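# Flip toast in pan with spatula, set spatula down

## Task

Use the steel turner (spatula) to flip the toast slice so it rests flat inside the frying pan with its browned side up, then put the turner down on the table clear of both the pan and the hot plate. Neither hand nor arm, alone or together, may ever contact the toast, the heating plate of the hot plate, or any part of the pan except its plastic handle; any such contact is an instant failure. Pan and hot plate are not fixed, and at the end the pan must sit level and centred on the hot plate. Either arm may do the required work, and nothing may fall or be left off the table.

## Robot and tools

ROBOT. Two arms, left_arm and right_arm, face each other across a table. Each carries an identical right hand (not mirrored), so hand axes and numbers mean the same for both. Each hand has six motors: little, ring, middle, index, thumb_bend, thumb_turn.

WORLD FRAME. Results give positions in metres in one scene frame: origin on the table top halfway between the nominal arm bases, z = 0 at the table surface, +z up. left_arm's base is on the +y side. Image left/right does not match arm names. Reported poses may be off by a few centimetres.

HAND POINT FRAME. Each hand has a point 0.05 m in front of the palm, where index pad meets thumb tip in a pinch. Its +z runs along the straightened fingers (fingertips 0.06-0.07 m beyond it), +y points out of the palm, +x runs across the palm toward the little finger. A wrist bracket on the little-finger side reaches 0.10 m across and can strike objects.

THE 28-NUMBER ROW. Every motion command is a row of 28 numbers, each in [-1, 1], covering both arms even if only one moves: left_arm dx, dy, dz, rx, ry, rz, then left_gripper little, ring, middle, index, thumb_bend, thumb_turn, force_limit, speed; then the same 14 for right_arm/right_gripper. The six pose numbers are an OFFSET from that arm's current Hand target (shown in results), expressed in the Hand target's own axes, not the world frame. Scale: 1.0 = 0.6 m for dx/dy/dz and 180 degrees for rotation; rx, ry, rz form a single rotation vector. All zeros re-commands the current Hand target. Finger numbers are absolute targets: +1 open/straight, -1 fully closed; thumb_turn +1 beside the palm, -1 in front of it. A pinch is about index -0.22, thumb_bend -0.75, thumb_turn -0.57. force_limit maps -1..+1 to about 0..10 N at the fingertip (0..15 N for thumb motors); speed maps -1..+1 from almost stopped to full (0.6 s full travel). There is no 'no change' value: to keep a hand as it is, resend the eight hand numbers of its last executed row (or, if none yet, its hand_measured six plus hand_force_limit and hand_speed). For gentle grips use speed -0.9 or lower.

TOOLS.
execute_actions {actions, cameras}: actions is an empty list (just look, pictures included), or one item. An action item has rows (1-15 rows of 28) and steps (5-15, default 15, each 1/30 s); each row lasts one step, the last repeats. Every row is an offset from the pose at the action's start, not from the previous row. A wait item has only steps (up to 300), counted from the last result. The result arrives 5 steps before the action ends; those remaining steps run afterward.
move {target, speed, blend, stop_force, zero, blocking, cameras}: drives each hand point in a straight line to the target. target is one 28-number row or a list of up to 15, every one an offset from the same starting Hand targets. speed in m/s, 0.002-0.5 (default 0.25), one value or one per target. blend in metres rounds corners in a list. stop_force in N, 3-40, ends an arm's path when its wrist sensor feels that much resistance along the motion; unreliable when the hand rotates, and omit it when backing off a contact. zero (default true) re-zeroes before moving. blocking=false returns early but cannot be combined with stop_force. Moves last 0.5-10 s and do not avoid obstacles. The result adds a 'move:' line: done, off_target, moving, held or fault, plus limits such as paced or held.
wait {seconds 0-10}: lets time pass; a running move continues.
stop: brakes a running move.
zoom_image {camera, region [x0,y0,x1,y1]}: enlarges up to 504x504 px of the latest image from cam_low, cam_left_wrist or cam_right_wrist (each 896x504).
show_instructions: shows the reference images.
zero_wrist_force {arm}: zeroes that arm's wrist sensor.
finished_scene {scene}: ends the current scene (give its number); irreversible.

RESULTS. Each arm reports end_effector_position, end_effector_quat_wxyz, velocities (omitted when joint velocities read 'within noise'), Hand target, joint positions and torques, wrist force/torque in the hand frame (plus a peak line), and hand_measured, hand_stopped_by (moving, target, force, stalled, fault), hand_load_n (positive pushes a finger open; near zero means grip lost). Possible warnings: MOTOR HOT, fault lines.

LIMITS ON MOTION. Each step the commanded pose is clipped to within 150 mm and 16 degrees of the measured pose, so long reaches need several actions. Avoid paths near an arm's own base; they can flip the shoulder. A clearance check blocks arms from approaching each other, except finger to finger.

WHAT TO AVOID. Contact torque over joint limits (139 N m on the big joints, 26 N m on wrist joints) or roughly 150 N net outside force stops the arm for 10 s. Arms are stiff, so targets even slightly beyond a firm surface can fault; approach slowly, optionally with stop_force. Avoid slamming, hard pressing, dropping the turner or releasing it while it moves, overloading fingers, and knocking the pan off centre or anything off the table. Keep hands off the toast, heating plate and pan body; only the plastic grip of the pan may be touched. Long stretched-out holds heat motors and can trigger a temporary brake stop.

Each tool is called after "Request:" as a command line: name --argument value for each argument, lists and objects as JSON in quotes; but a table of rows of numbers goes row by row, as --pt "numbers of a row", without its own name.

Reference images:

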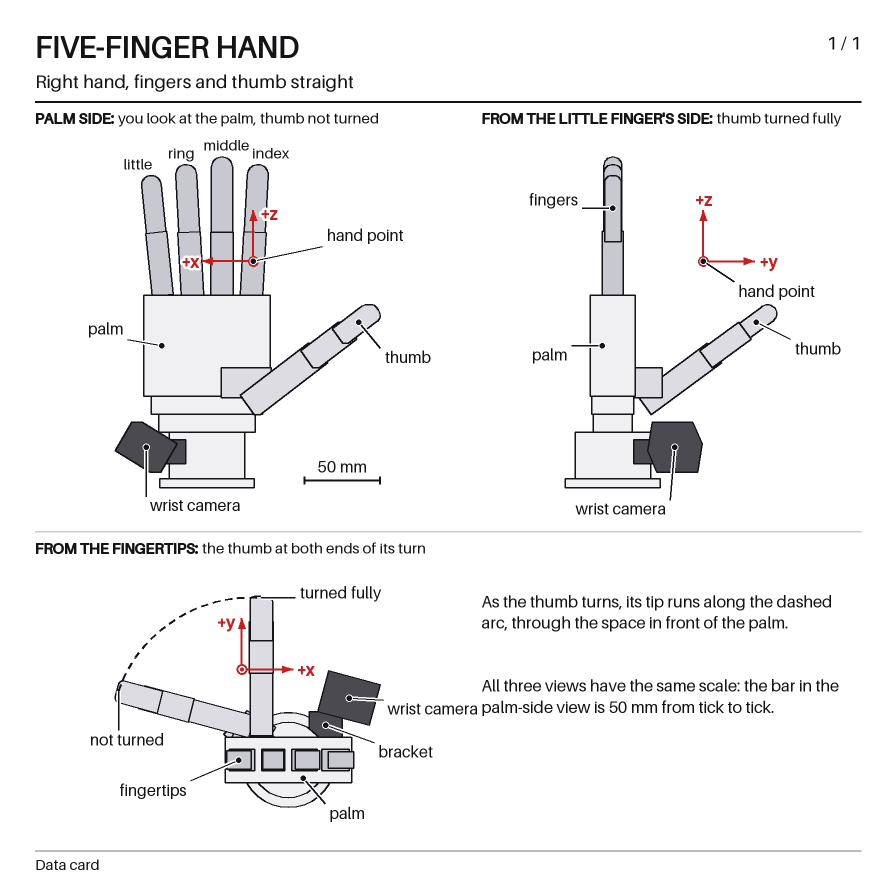

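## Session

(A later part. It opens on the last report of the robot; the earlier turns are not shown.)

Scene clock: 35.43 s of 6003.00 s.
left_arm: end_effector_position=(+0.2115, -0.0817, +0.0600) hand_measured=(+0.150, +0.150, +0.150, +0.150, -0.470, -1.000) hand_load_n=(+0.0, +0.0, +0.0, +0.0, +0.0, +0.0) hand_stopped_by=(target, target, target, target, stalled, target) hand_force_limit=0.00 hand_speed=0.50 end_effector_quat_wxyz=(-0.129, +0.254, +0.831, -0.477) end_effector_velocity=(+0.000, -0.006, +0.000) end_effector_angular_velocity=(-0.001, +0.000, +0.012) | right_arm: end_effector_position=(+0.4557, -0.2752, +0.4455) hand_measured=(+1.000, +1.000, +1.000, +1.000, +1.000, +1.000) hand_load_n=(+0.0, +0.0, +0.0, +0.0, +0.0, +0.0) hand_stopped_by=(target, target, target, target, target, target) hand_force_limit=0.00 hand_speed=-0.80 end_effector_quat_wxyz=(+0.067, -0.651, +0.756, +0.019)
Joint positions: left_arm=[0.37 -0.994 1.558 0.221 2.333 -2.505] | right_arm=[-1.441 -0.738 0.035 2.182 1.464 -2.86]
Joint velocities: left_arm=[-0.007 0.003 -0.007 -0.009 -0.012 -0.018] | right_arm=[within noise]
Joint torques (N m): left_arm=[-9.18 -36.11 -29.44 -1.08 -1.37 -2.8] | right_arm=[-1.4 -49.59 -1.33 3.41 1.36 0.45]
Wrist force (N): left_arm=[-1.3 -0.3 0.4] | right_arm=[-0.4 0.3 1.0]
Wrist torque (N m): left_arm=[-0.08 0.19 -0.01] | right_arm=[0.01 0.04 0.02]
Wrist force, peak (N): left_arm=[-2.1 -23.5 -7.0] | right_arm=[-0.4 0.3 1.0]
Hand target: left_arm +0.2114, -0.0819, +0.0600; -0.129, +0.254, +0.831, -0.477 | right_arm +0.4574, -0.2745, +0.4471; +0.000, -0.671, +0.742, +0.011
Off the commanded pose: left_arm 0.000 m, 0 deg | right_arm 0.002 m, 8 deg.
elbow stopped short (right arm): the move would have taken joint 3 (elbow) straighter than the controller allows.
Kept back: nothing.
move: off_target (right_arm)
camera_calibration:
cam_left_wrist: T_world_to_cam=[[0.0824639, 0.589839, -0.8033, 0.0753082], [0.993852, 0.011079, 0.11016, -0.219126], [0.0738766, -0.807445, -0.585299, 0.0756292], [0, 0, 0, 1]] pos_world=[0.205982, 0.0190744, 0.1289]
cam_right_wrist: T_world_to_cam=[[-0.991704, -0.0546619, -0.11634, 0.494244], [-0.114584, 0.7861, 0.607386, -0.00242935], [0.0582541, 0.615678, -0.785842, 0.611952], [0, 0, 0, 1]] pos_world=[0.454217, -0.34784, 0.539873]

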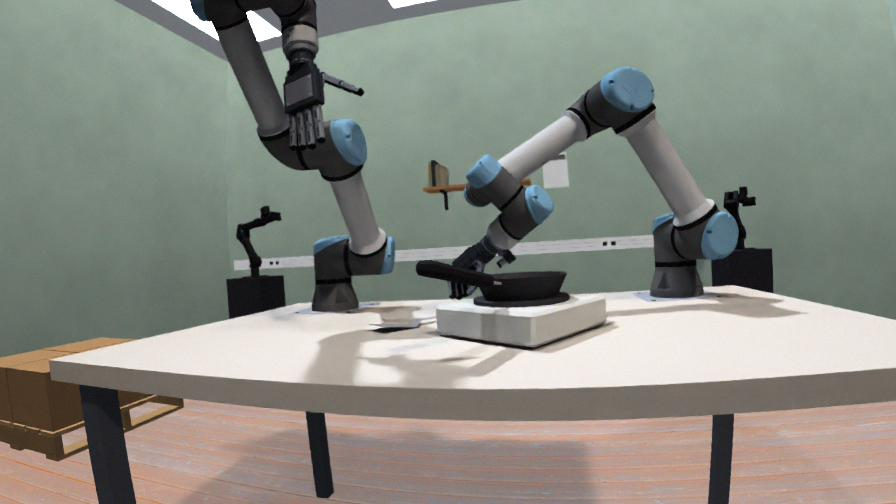

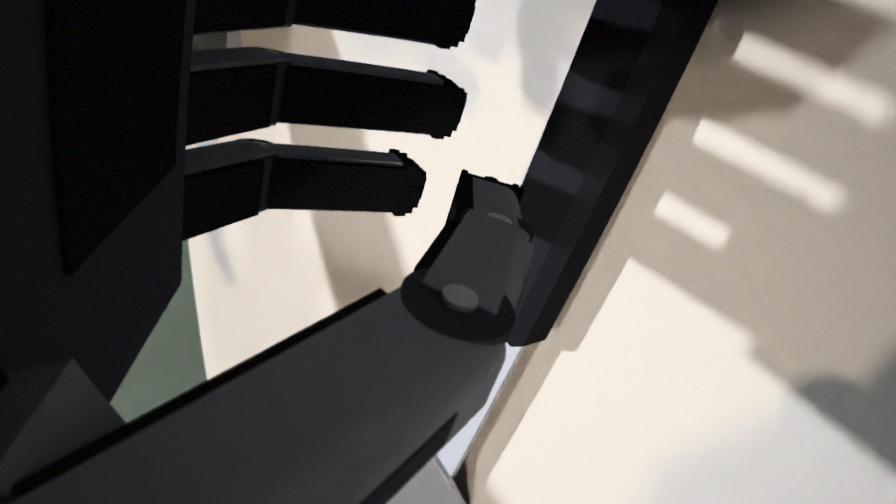

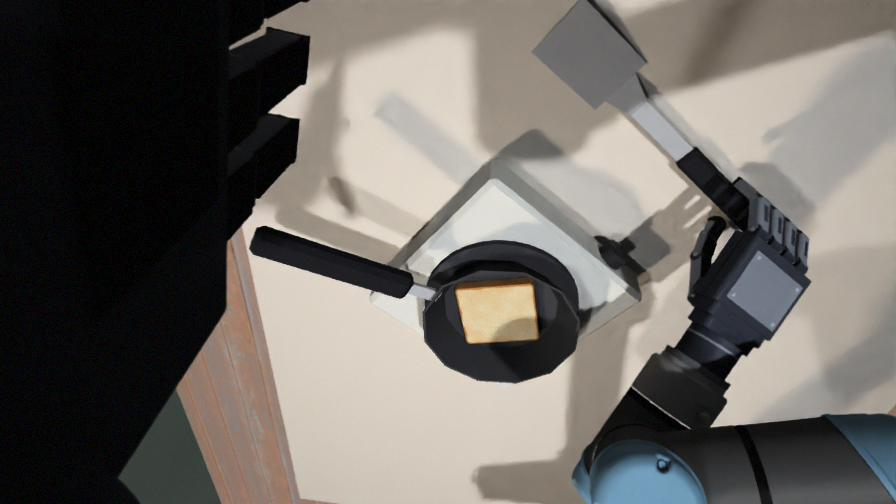

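Request:
move --pt "0 0 0 0 0 0 0.05 0.05 0.05 0.05 0.0 -1 0 0.5 0 0 0 0 0 0 1 1 1 1 1 1 0 -0.8" --pt "0 0.0025 -0.0043 0 0 0 0.05 0.05 0.05 0.05 0.0 -1 0 0.5 0 0 0 0 0 0 1 1 1 1 1 1 0 -0.8" --speed 0.1 --cameras '[]'

Request:
move --target '[0,0.0664,0.0383,0,0,0,0.05,0.05,0.05,0.05,0.0,-1,0,0.5,0,0,0,0,0,0,1,1,1,1,1,1,0,-0.8]' --speed 0.04 --stop_force 4

Request:
zoom_image --camera "cam_right_wrist" --region '[650, 100, 830, 250]'

Scene clock: 37.40 s of 6003.00 s.
left_arm: end_effector_position=(+0.2131, -0.0794, +0.0600) hand_measured=(+0.050, +0.050, +0.050, +0.050, +0.000, -1.000) hand_load_n=(+0.0, +0.0, +0.0, +0.0, +0.0, +0.0) hand_stopped_by=(target, target, target, target, target, target) hand_force_limit=0.00 hand_speed=0.50 end_effector_quat_wxyz=(-0.129, +0.254, +0.831, -0.477) | right_arm: end_effector_position=(+0.4557, -0.2752, +0.4455) hand_measured=(+1.000, +1.000, +1.000, +1.000, +1.000, +1.000) hand_load_n=(+0.0, +0.0, +0.5, +0.0, +0.0, +0.0) hand_stopped_by=(target, target, target, target, target, target) hand_force_limit=0.00 hand_speed=-0.80 end_effector_quat_wxyz=(+0.067, -0.651, +0.756, +0.019)
Joint positions: left_arm=[0.375 -0.995 1.56 0.222 2.337 -2.501] | right_arm=[-1.441 -0.738 0.035 2.182 1.464 -2.86]
Joint velocities: within noise
Joint torques (N m): left_arm=[5.33 -51.3 -8.73 2.35 1.99 1.74] | right_arm=[-5.94 -50.27 -2.47 1.1 -0.73 1.69]
Wrist force (N): left_arm=[-1.0 -0.2 0.5] | right_arm=[-0.4 0.1 0.3]
Wrist torque (N m): left_arm=[-0.08 0.15 0.00] | right_arm=[0.01 0.06 0.02]
Wrist force, peak (N): left_arm=[-1.5 -0.4 0.5] | right_arm=[-0.3 0.7 0.5]
Hand target: left_arm +0.2131, -0.0794, +0.0600; -0.129, +0.254, +0.831, -0.477 | right_arm +0.4574, -0.2745, +0.4471; +0.000, -0.671, +0.742, +0.011
Off the commanded pose: left_arm 0.000 m, 0 deg | right_arm 0.002 m, 8 deg.
elbow stopped short (right arm): the move would have taken joint 3 (elbow) straighter than the controller allows.
Kept back: nothing.
move: off_target (right_arm)
No camera images: "cameras" was empty.

Scene clock: 39.77 s of 6003.00 s.
left_arm: end_effector_position=(+0.2137, -0.0795, +0.0386) hand_measured=(+0.050, +0.050, +0.050, +0.050, +0.000, -1.000) hand_load_n=(+0.0, +0.0, -0.5, +0.0, +0.0, +0.0) hand_stopped_by=(target, target, target, target, target, target) hand_force_limit=0.00 hand_speed=0.50 end_effector_quat_wxyz=(-0.129, +0.254, +0.831, -0.477) | right_arm: end_effector_position=(+0.4557, -0.2752, +0.4455) hand_measured=(+1.000, +1.000, +1.000, +1.000, +1.000, +1.000) hand_load_n=(+0.0, +0.0, +0.0, +0.0, +0.0, +0.0) hand_stopped_by=(target, target, target, target, target, target) hand_force_limit=0.00 hand_speed=-0.80 end_effector_quat_wxyz=(+0.067, -0.651, +0.756, +0.019)
Joint positions: left_arm=[0.376 -0.966 1.576 0.179 2.337 -2.499] | right_arm=[-1.441 -0.738 0.035 2.182 1.464 -2.86]
Joint velocities: within noise
Joint torques (N m): left_arm=[-10.13 -47.67 -26.08 -0.82 -1.82 -2.27] | right_arm=[-3.36 -48.37 -4.52 1.39 -0.63 1.46]
Wrist force (N): left_arm=[-1.4 -4.8 -1.9] | right_arm=[-0.3 0.2 0.5]
Wrist torque (N m): left_arm=[-0.04 0.28 -0.14] | right_arm=[0.02 0.04 0.03]
Wrist force, peak (N): left_arm=[-0.6 -17.4 -8.0] | right_arm=[-0.3 0.7 0.6]
Hand target: left_arm +0.2137, -0.0795, +0.0386; -0.129, +0.254, +0.831, -0.477 (not the last commanded pose) | right_arm +0.4574, -0.2745, +0.4471; +0.000, -0.671, +0.742, +0.011
Off the commanded pose: left_arm 0.025 m, 0 deg | right_arm 0.002 m, 8 deg.
elbow stopped short (right arm): the move would have taken joint 3 (elbow) straighter than the controller allows.
Kept back: nothing.
move: contact (left_arm), off_target (right_arm)
camera_calibration:
cam_left_wrist: T_world_to_cam=[[0.0824098, 0.589721, -0.803392, 0.0566706], [0.99385, 0.0112028, 0.11017, -0.21902], [0.0739697, -0.807529, -0.585171, 0.0646893], [0, 0, 0, 1]] pos_world=[0.208218, 0.0212723, 0.107512]
cam_right_wrist: T_world_to_cam=[[-0.991701, -0.0546837, -0.11636, 0.49424], [-0.114614, 0.786085, 0.6074, -0.00243557], [0.0582537, 0.615695, -0.785828, 0.611954], [0, 0, 0, 1]] pos_world=[0.454211, -0.347836, 0.53988]

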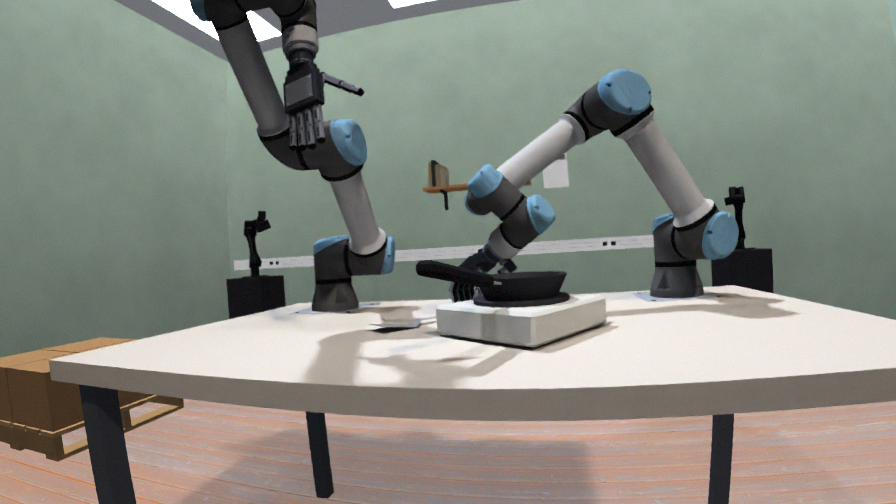

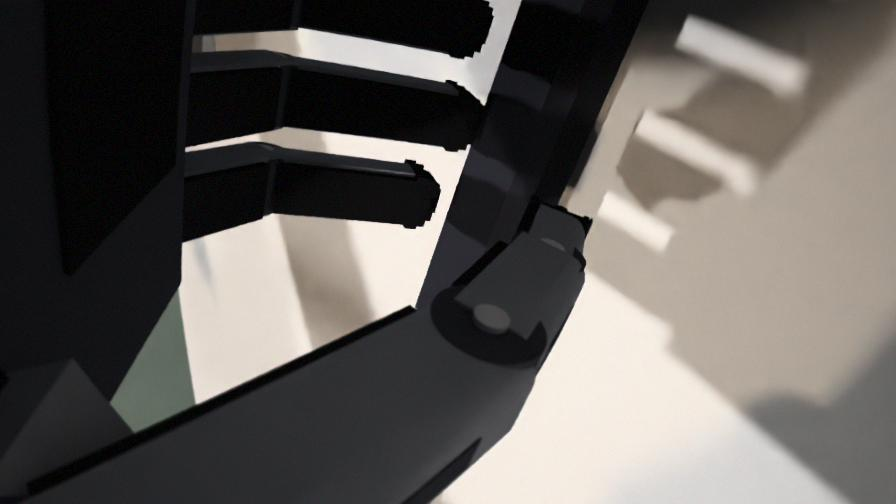

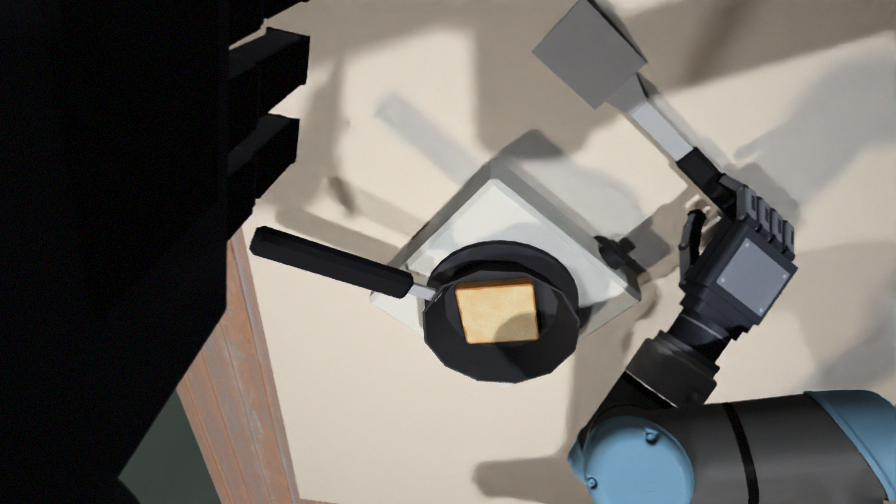

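Scaled by 2.800.

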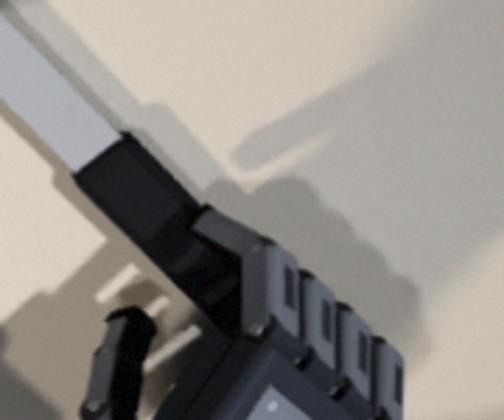

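Request:
move --pt "0 -0.0288 -0.0167 0 0 0 0.1 0.1 0.1 0.1 0.0 -1 0 0.5 0 0 0 0 0 0 1 1 1 1 1 1 0 -0.8" --pt "0 -0.0397 0.0021 0 0 0 0.1 0.1 0.1 0.1 0.0 -1 0 0.5 0 0 0 0 0 0 1 1 1 1 1 1 0 -0.8" --speed 0.1 --cameras '[]'

Request:
move --target '[0,0.0615,0.0355,0,0,0,0.1,0.1,0.1,0.1,0.0,-1,0,0.5,0,0,0,0,0,0,1,1,1,1,1,1,0,-0.8]' --speed 0.04 --stop_force 4

Request:
zoom_image --camera "cam_right_wrist" --region '[650, 100, 830, 250]'

Scene clock: 40.90 s of 6003.00 s.
left_arm: end_effector_position=(+0.2060, -0.0904, +0.0585) hand_measured=(+0.100, +0.100, +0.100, +0.100, +0.000, -1.000) hand_load_n=(+0.0, +0.0, +0.0, +0.0, +0.0, +0.0) hand_stopped_by=(target, target, target, target, target, target) hand_force_limit=0.00 hand_speed=0.50 end_effector_quat_wxyz=(-0.129, +0.254, +0.831, -0.477) end_effector_velocity=(+0.002, +0.003, +0.000) end_effector_angular_velocity=(+0.001, +0.001, -0.001) | right_arm: end_effector_position=(+0.4557, -0.2752, +0.4455) hand_measured=(+1.000, +1.000, +1.000, +1.000, +1.000, +1.000) hand_load_n=(+0.0, +0.0, +0.0, +0.0, +0.0, +0.0) hand_stopped_by=(target, target, target, target, target, target) hand_force_limit=0.00 hand_speed=-0.80 end_effector_quat_wxyz=(+0.067, -0.651, +0.756, +0.019)
Joint positions: left_arm=[0.353 -0.987 1.548 0.212 2.321 -2.521] | right_arm=[-1.441 -0.738 0.035 2.182 1.464 -2.86]
Joint velocities: left_arm=[0.006 -0.002 0.004 0.003 0.005 0.006] | right_arm=[within noise]
Joint torques (N m): left_arm=[10.25 -53.65 -6.88 2.53 2.41 2.7] | right_arm=[-2.73 -50.27 -4.23 3.25 1.3 1.37]
Wrist force (N): left_arm=[-1.3 -0.3 0.0] | right_arm=[-0.4 0.3 0.7]
Wrist torque (N m): left_arm=[-0.07 0.21 -0.02] | right_arm=[0.03 0.05 0.03]
Wrist force, peak (N): left_arm=[-1.5 -4.9 -2.3] | right_arm=[-0.3 0.4 0.8]
Hand target: left_arm +0.2060, -0.0903, +0.0584; -0.129, +0.254, +0.831, -0.477 | right_arm +0.4574, -0.2745, +0.4471; +0.000, -0.671, +0.742, +0.011
Off the commanded pose: left_arm 0.000 m, 0 deg | right_arm 0.002 m, 8 deg.
elbow stopped short (right arm): the move would have taken joint 3 (elbow) straighter than the controller allows.
Kept back: nothing.
move: off_target (right_arm)
No camera images: "cameras" was empty.

Scene clock: 43.63 s of 6003.00 s.
left_arm: end_effector_position=(+0.2072, -0.0905, +0.0208) hand_measured=(+0.100, +0.100, +0.100, +0.100, +0.000, -1.000) hand_load_n=(+0.0, +0.0, -0.5, +0.0, +0.0, +0.0) hand_stopped_by=(target, target, target, target, target, target) hand_force_limit=0.00 hand_speed=0.50 end_effector_quat_wxyz=(-0.129, +0.254, +0.831, -0.477) | right_arm: end_effector_position=(+0.4557, -0.2752, +0.4455) hand_measured=(+1.000, +1.000, +1.000, +1.000, +1.000, +1.000) hand_load_n=(+0.0, +0.0, +0.0, +0.5, +0.0, +0.0) hand_stopped_by=(target, target, target, target, target, target) hand_force_limit=0.00 hand_speed=-0.80 end_effector_quat_wxyz=(+0.067, -0.651, +0.756, +0.019)
Joint positions: left_arm=[0.355 -0.935 1.574 0.136 2.323 -2.519] | right_arm=[-1.441 -0.738 0.035 2.182 1.464 -2.86]
Joint velocities: within noise
Joint torques (N m): left_arm=[-5.11 -49.8 -26.76 -0.61 -1.72 -2.19] | right_arm=[-2.81 -46.66 -5.87 2.03 0.32 1.07]
Wrist force (N): left_arm=[-1.1 -3.7 -1.9] | right_arm=[-0.3 0.5 0.5]
Wrist torque (N m): left_arm=[0.05 0.23 -0.10] | right_arm=[0.06 0.05 0.03]
Wrist force, peak (N): left_arm=[-0.3 -21.0 -12.2] | right_arm=[-0.6 0.7 0.5]
Hand target: left_arm +0.2072, -0.0905, +0.0208; -0.129, +0.254, +0.831, -0.477 (not the last commanded pose) | right_arm +0.4574, -0.2745, +0.4471; +0.000, -0.671, +0.742, +0.011
Off the commanded pose: left_arm 0.005 m, 0 deg | right_arm 0.002 m, 8 deg.
elbow stopped short (right arm): the move would have taken joint 3 (elbow) straighter than the controller allows.
Kept back: nothing.
move: contact (left_arm), off_target (right_arm)
camera_calibration:
cam_left_wrist: T_world_to_cam=[[0.0824292, 0.589727, -0.803385, 0.0493921], [0.993847, 0.0112036, 0.110195, -0.210451], [0.0739858, -0.807525, -0.585174, 0.0459195], [0, 0, 0, 1]] pos_world=[0.201687, 0.0103112, 0.0897425]
cam_right_wrist: T_world_to_cam=[[-0.991701, -0.0546835, -0.116359, 0.49424], [-0.114614, 0.786085, 0.6074, -0.0024356], [0.0582537, 0.615695, -0.785828, 0.611954], [0, 0, 0, 1]] pos_world=[0.454211, -0.347836, 0.53988]

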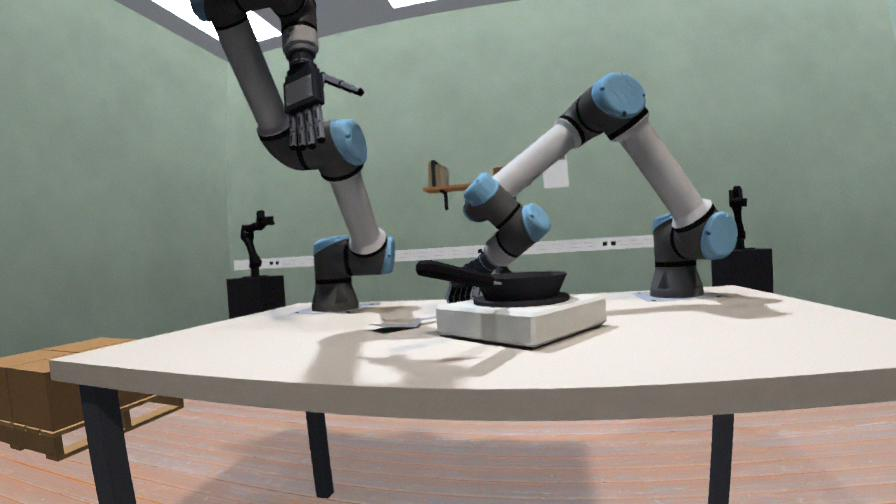

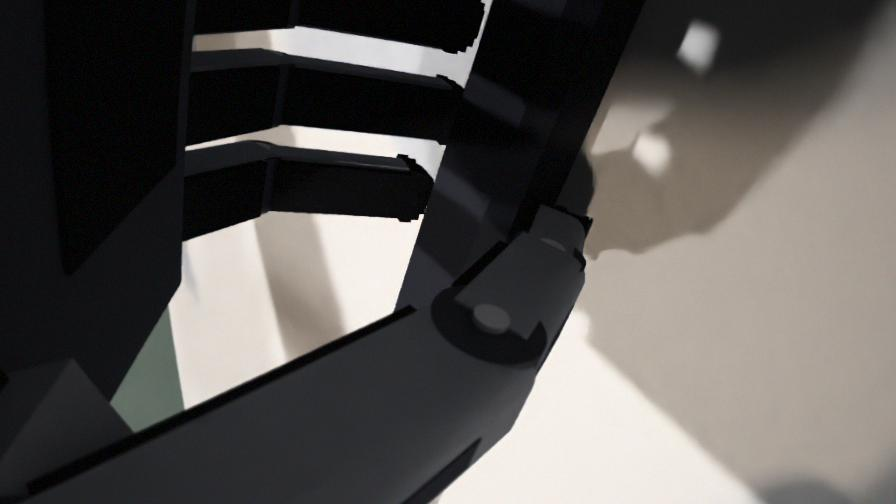

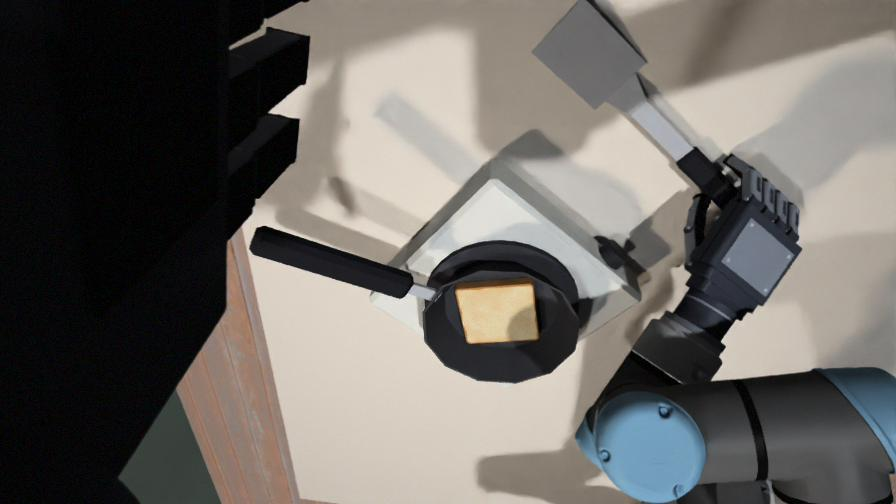

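Scaled by 2.800.

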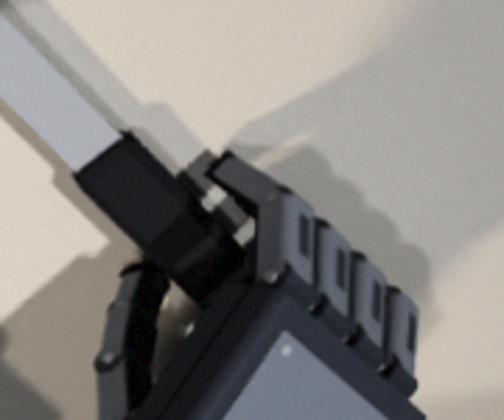

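Request:
move --target '[0,-0.0627,0.0985,0,0,0,0.1,0.1,0.1,0.1,0.0,-1,0,0.5,0,0,0,0,0,0,1,1,1,1,1,1,0,-0.8]' --speed 0.05

Request:
zoom_image --camera "cam_right_wrist" --region '[600, 20, 830, 220]'

Scene clock: 45.73 s of 6003.00 s.
left_arm: end_effector_position=(+0.1688, -0.1493, +0.0230) hand_measured=(+0.100, +0.100, +0.100, +0.100, +0.000, -1.000) hand_load_n=(+0.5, +0.0, +0.0, +0.0, +0.0, +0.0) hand_stopped_by=(target, target, target, target, target, target) hand_force_limit=0.00 hand_speed=0.50 end_effector_quat_wxyz=(-0.129, +0.254, +0.831, -0.477) end_effector_velocity=(+0.001, +0.003, +0.000) end_effector_angular_velocity=(-0.001, +0.000, -0.003) | right_arm: end_effector_position=(+0.4557, -0.2752, +0.4455) hand_measured=(+1.000, +1.000, +1.000, +1.000, +1.000, +1.000) hand_load_n=(+0.0, +0.0, +0.0, +0.0, +0.0, +0.0) hand_stopped_by=(target, target, target, target, target, target) hand_force_limit=0.00 hand_speed=-0.80 end_effector_quat_wxyz=(+0.067, -0.651, +0.756, +0.019)
Joint positions: left_arm=[0.249 -0.894 1.479 0.128 2.245 -2.614] | right_arm=[-1.441 -0.738 0.035 2.182 1.464 -2.86]
Joint velocities: left_arm=[0.004 -0.002 0.006 -0.001 0.005 0.005] | right_arm=[within noise]
Joint torques (N m): left_arm=[11.79 -55.97 -5.75 2.18 2.43 2.55] | right_arm=[-4.8 -49.32 -7.66 0.89 -1.17 1.77]
Wrist force (N): left_arm=[-1.2 -0.6 0.0] | right_arm=[-0.3 0.2 0.5]
Wrist torque (N m): left_arm=[-0.05 0.21 -0.07] | right_arm=[0.02 0.04 0.03]
Wrist force, peak (N): left_arm=[-1.2 -4.0 -2.2] | right_arm=[-0.6 0.4 0.5]
Hand target: left_arm +0.1689, -0.1491, +0.0230; -0.129, +0.254, +0.831, -0.477 | right_arm +0.4574, -0.2745, +0.4471; +0.000, -0.671, +0.742, +0.011
Off the commanded pose: left_arm 0.000 m, 0 deg | right_arm 0.002 m, 8 deg.
elbow stopped short (right arm): the move would have taken joint 3 (elbow) straighter than the controller allows.
Kept back: nothing.
move: off_target (right_arm)
camera_calibration:
cam_left_wrist: T_world_to_cam=[[0.0822747, 0.589819, -0.803333, 0.089007], [0.993855, 0.0113297, 0.110106, -0.171842], [0.0740441, -0.807456, -0.585263, 0.00246356], [0, 0, 0, 1]] pos_world=[0.163281, -0.0485619, 0.0918649]
cam_right_wrist: T_world_to_cam=[[-0.9917, -0.0546755, -0.116369, 0.494248], [-0.114614, 0.786079, 0.607407, -0.00244185], [0.0582647, 0.615703, -0.785821, 0.611949], [0, 0, 0, 1]] pos_world=[0.454211, -0.347836, 0.539881]

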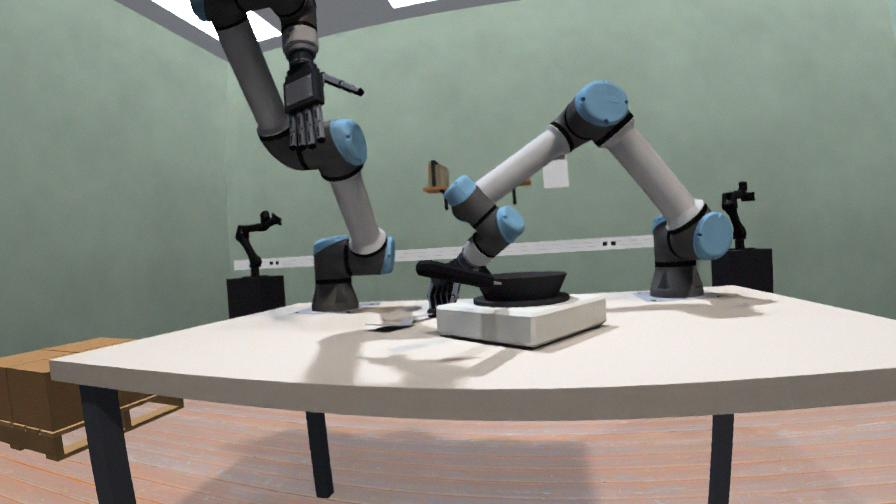

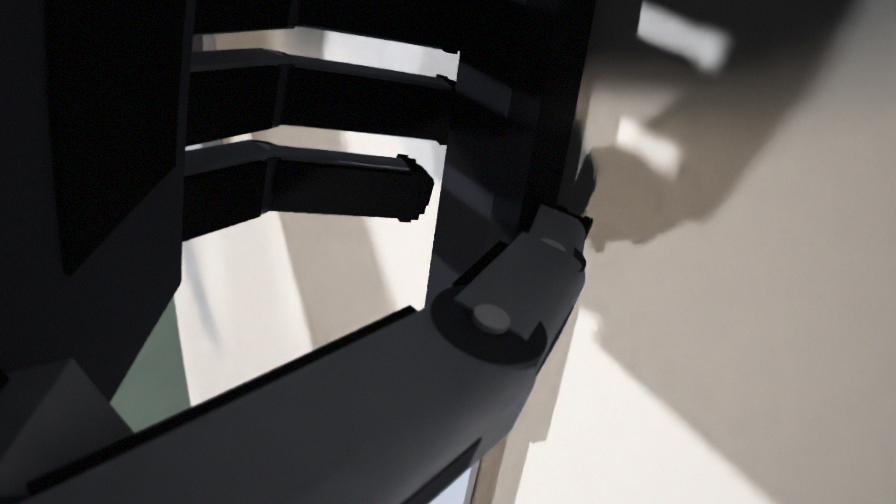

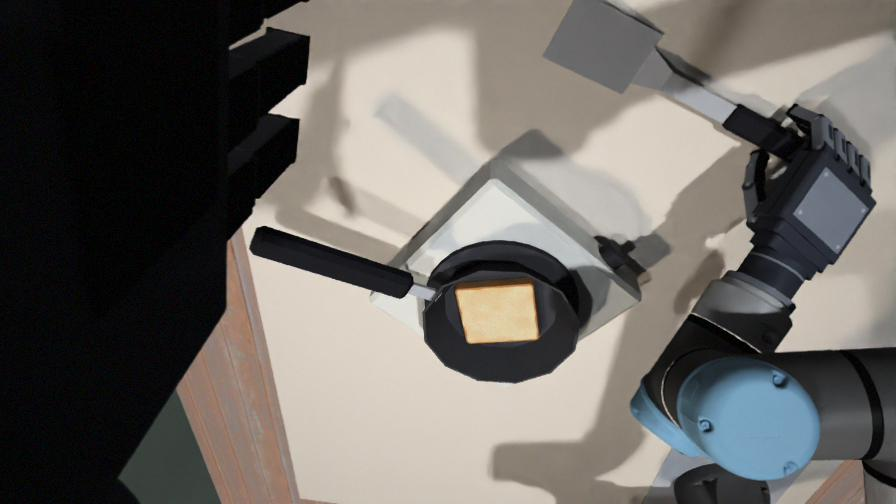

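Scaled by 2.191.

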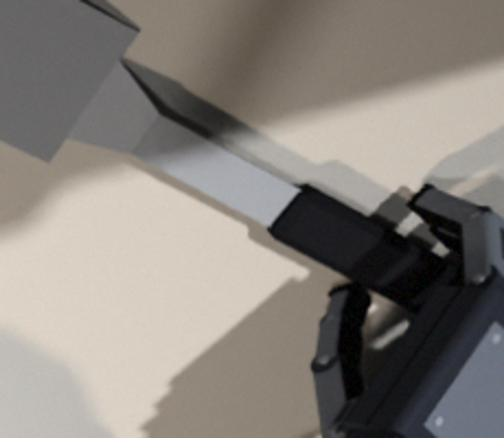

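Request:
move --target '[-0.022,-0.0475,0.0824,0,-0.0962,-0.0556,0.1,0.1,0.1,0.1,0.0,-1,0,0.5,0,0,0,0,0,0,1,1,1,1,1,1,0,-0.8]' --speed 0.05

Request:
zoom_image --camera "cam_right_wrist" --region '[600, 0, 896, 250]'

Scene clock: 49.80 s of 6003.00 s.
left_arm: end_effector_position=(+0.1487, -0.2043, +0.0226) hand_measured=(+0.100, +0.100, +0.100, +0.100, +0.000, -1.000) hand_load_n=(+0.0, +0.0, +0.0, +0.0, +0.5, +0.0) hand_stopped_by=(target, target, target, target, target, target) hand_force_limit=0.00 hand_speed=0.50 end_effector_quat_wxyz=(-0.043, +0.106, +0.860, -0.497) end_effector_velocity=(+0.000, +0.001, -0.001) end_effector_angular_velocity=(+0.000, +0.003, -0.009) | right_arm: end_effector_position=(+0.4557, -0.2752, +0.4455) hand_measured=(+1.000, +1.000, +1.000, +1.000, +1.000, +1.000) hand_load_n=(+0.0, +0.0, +0.5, +0.0, +0.0, +0.0) hand_stopped_by=(target, target, target, target, target, target) hand_force_limit=0.00 hand_speed=-0.80 end_effector_quat_wxyz=(+0.067, -0.651, +0.756, +0.019)
Joint positions: left_arm=[0.081 -0.925 1.513 -0.043 1.823 -2.956] | right_arm=[-1.441 -0.738 0.035 2.182 1.464 -2.86]
Joint velocities: left_arm=[0.004 0.001 0 0 0.013 0.005] | right_arm=[within noise]
Joint torques (N m): left_arm=[12.2 -43.87 -23.35 -0.42 2.31 2.34] | right_arm=[-6.11 -50.15 -10.48 0.49 -1.68 2.03]
Wrist force (N): left_arm=[-1.9 -0.4 -0.3] | right_arm=[-0.4 0.3 0.7]
Wrist torque (N m): left_arm=[-0.09 0.26 -0.05] | right_arm=[0.03 0.06 0.03]
Wrist force, peak (N): left_arm=[-1.6 -1.0 -1.0] | right_arm=[-0.6 0.4 0.8]
Hand target: left_arm +0.1488, -0.2041, +0.0226; -0.044, +0.106, +0.860, -0.497 | right_arm +0.4574, -0.2745, +0.4471; +0.000, -0.671, +0.742, +0.011
Off the commanded pose: left_arm 0.000 m, 0 deg | right_arm 0.002 m, 8 deg.
elbow stopped short (right arm): the move would have taken joint 3 (elbow) straighter than the controller allows.
Kept back: nothing.
move: off_target (right_arm)
camera_calibration:
cam_left_wrist: T_world_to_cam=[[-0.124506, 0.573588, -0.809627, 0.150363], [0.929971, 0.351925, 0.106312, -0.0720365], [0.345907, -0.739693, -0.577237, -0.0674042], [0, 0, 0, 1]] pos_world=[0.109029, -0.110753, 0.0904877]
cam_right_wrist: T_world_to_cam=[[-0.991702, -0.0546982, -0.116342, 0.494226], [-0.114614, 0.786095, 0.607387, -0.0024245], [0.0582329, 0.615681, -0.785841, 0.611964], [0, 0, 0, 1]] pos_world=[0.45421, -0.347835, 0.539878]

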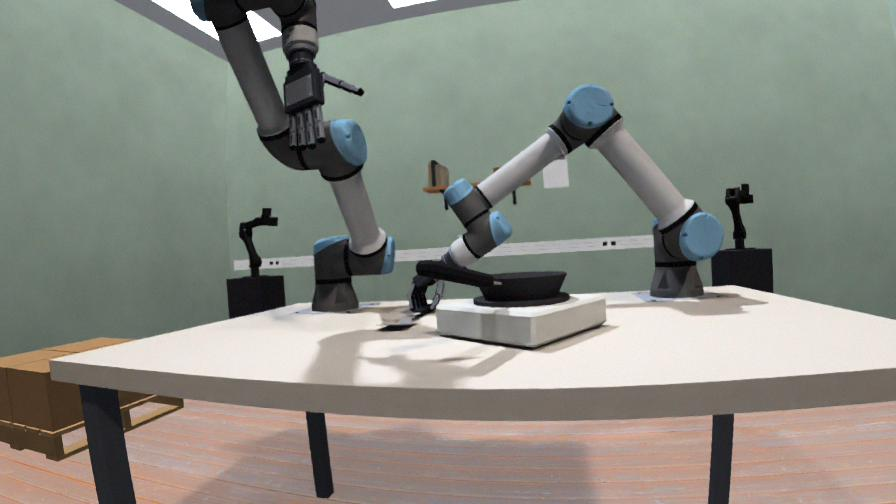

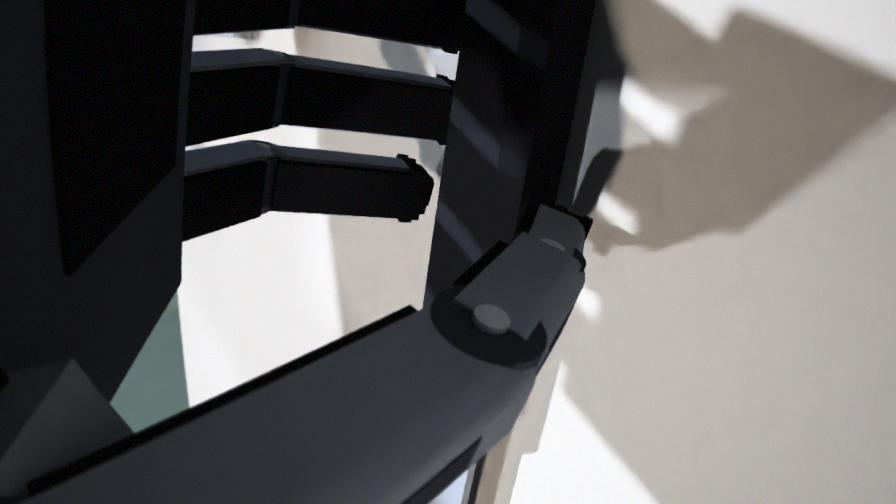

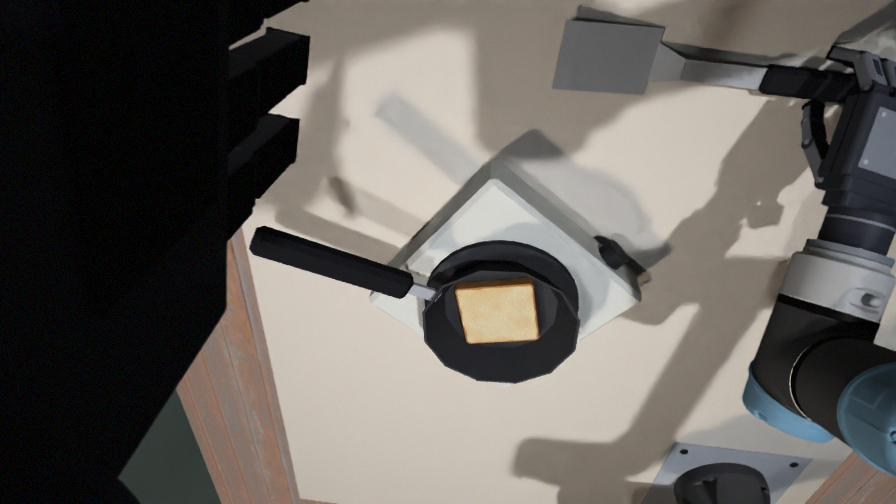

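Scaled by 1.703.

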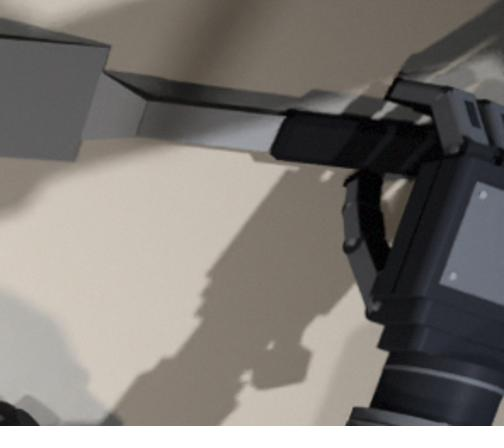

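Request:
move --target '[0,-0.0087,-0.005,0.083,-0.0669,-0.0277,0.1,0.1,0.1,0.1,0.0,-1,0,0.5,0,0,0,0,0,0,1,1,1,1,1,1,0,-0.8]' --speed 0.1

Request:
zoom_image --camera "cam_right_wrist" --region '[700, 0, 896, 150]'

Request:
zoom_image --camera "cam_low" --region '[360, 260, 460, 350]'

Scene clock: 52.33 s of 6003.00 s.
left_arm: end_effector_position=(+0.1485, -0.2041, +0.0286) hand_measured=(+0.100, +0.100, +0.100, +0.100, +0.000, -1.000) hand_load_n=(+0.0, +0.0, +0.0, -0.5, +0.0, +0.0) hand_stopped_by=(target, target, target, target, target, target) hand_force_limit=0.00 hand_speed=0.50 end_effector_quat_wxyz=(-0.012, -0.010, -0.792, +0.611) end_effector_velocity=(-0.003, +0.000, +0.001) end_effector_angular_velocity=(+0.012, +0.000, -0.015) | right_arm: end_effector_position=(+0.4557, -0.2752, +0.4455) hand_measured=(+1.000, +1.000, +1.000, +1.000, +1.000, +1.000) hand_load_n=(+0.0, +0.0, +0.0, +0.0, +0.0, +0.0) hand_stopped_by=(target, target, target, target, target, target) hand_force_limit=0.00 hand_speed=-0.80 end_effector_quat_wxyz=(+0.067, -0.651, +0.756, +0.019)
Joint positions: left_arm=[0.002 -1.007 1.787 -0.523 1.569 -3.111] | right_arm=[-1.441 -0.738 0.035 2.182 1.464 -2.86]
Joint velocities: left_arm=[0.002 -0.001 -0.01 0.024 0.016 0.004] | right_arm=[within noise]
Joint torques (N m): left_arm=[11.65 -36.19 -28.48 0.86 1.66 2.36] | right_arm=[-4.65 -49.36 -12.38 0.63 -1.43 1.98]
Wrist force (N): left_arm=[-1.4 -0.8 0.6] | right_arm=[-0.4 0.0 0.4]
Wrist torque (N m): left_arm=[-0.14 0.22 -0.06] | right_arm=[0.00 0.06 0.01]
Wrist force, peak (N): left_arm=[-1.7 -0.6 0.0] | right_arm=[-0.5 0.7 0.5]
Hand target: left_arm +0.1486, -0.2041, +0.0286; +0.012, +0.010, +0.792, -0.611 | right_arm +0.4574, -0.2745, +0.4471; +0.000, -0.671, +0.742, +0.011
Off the commanded pose: left_arm 0.000 m, 0 deg | right_arm 0.002 m, 8 deg.
elbow stopped short (right arm): the move would have taken joint 3 (elbow) straighter than the controller allows.
Kept back: nothing.
move: off_target (right_arm)
camera_calibration:
cam_left_wrist: T_world_to_cam=[[-0.247437, 0.298562, -0.921757, 0.120402], [0.831554, 0.553709, -0.0438731, -0.0124987], [0.497286, -0.777346, -0.385278, -0.0993621], [0, 0, 0, 1]] pos_world=[0.0895967, -0.106266, 0.0721512]
cam_right_wrist: T_world_to_cam=[[-0.991701, -0.0546834, -0.116359, 0.49424], [-0.114614, 0.786085, 0.6074, -0.00243561], [0.0582537, 0.615695, -0.785828, 0.611954], [0, 0, 0, 1]] pos_world=[0.454211, -0.347836, 0.53988]

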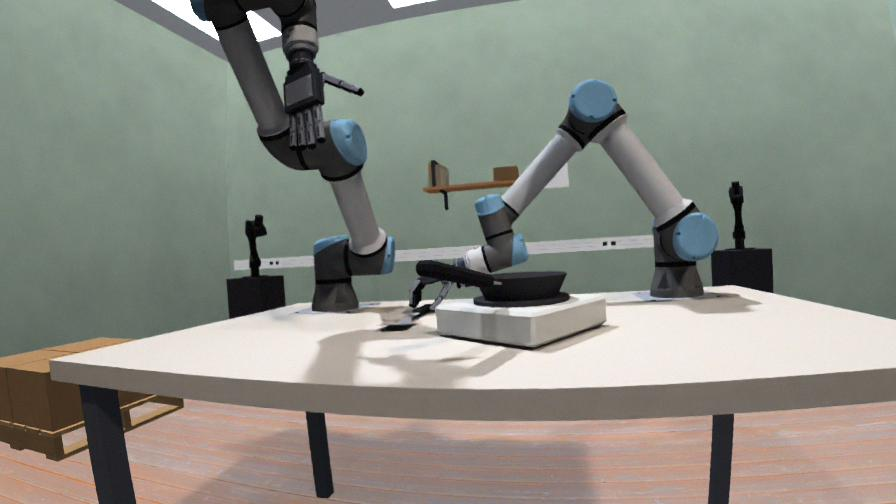

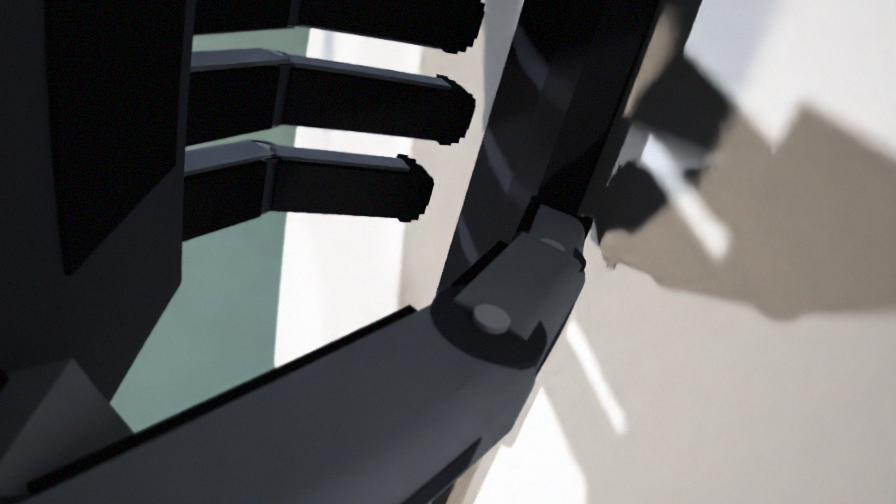

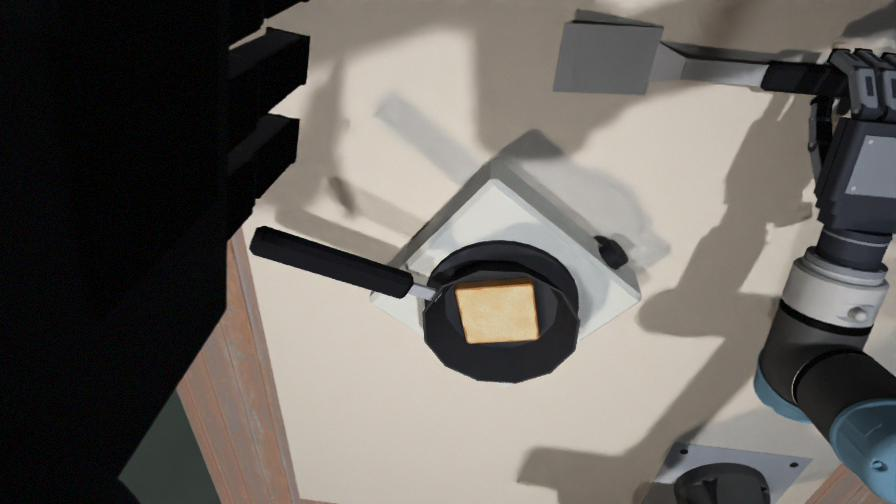

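Scaled by 2.571.

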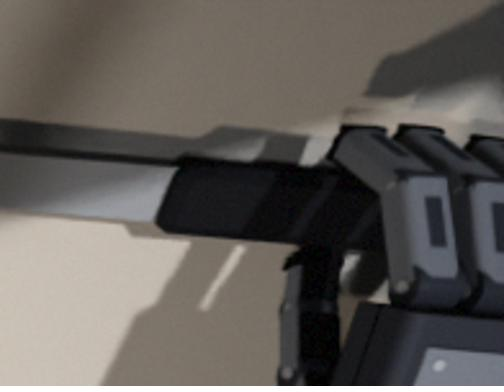

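Scaled by 5.040.

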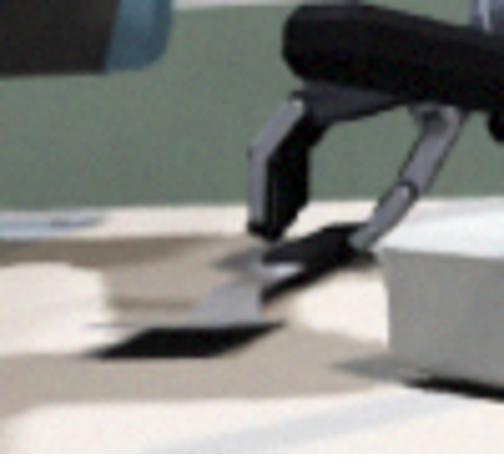

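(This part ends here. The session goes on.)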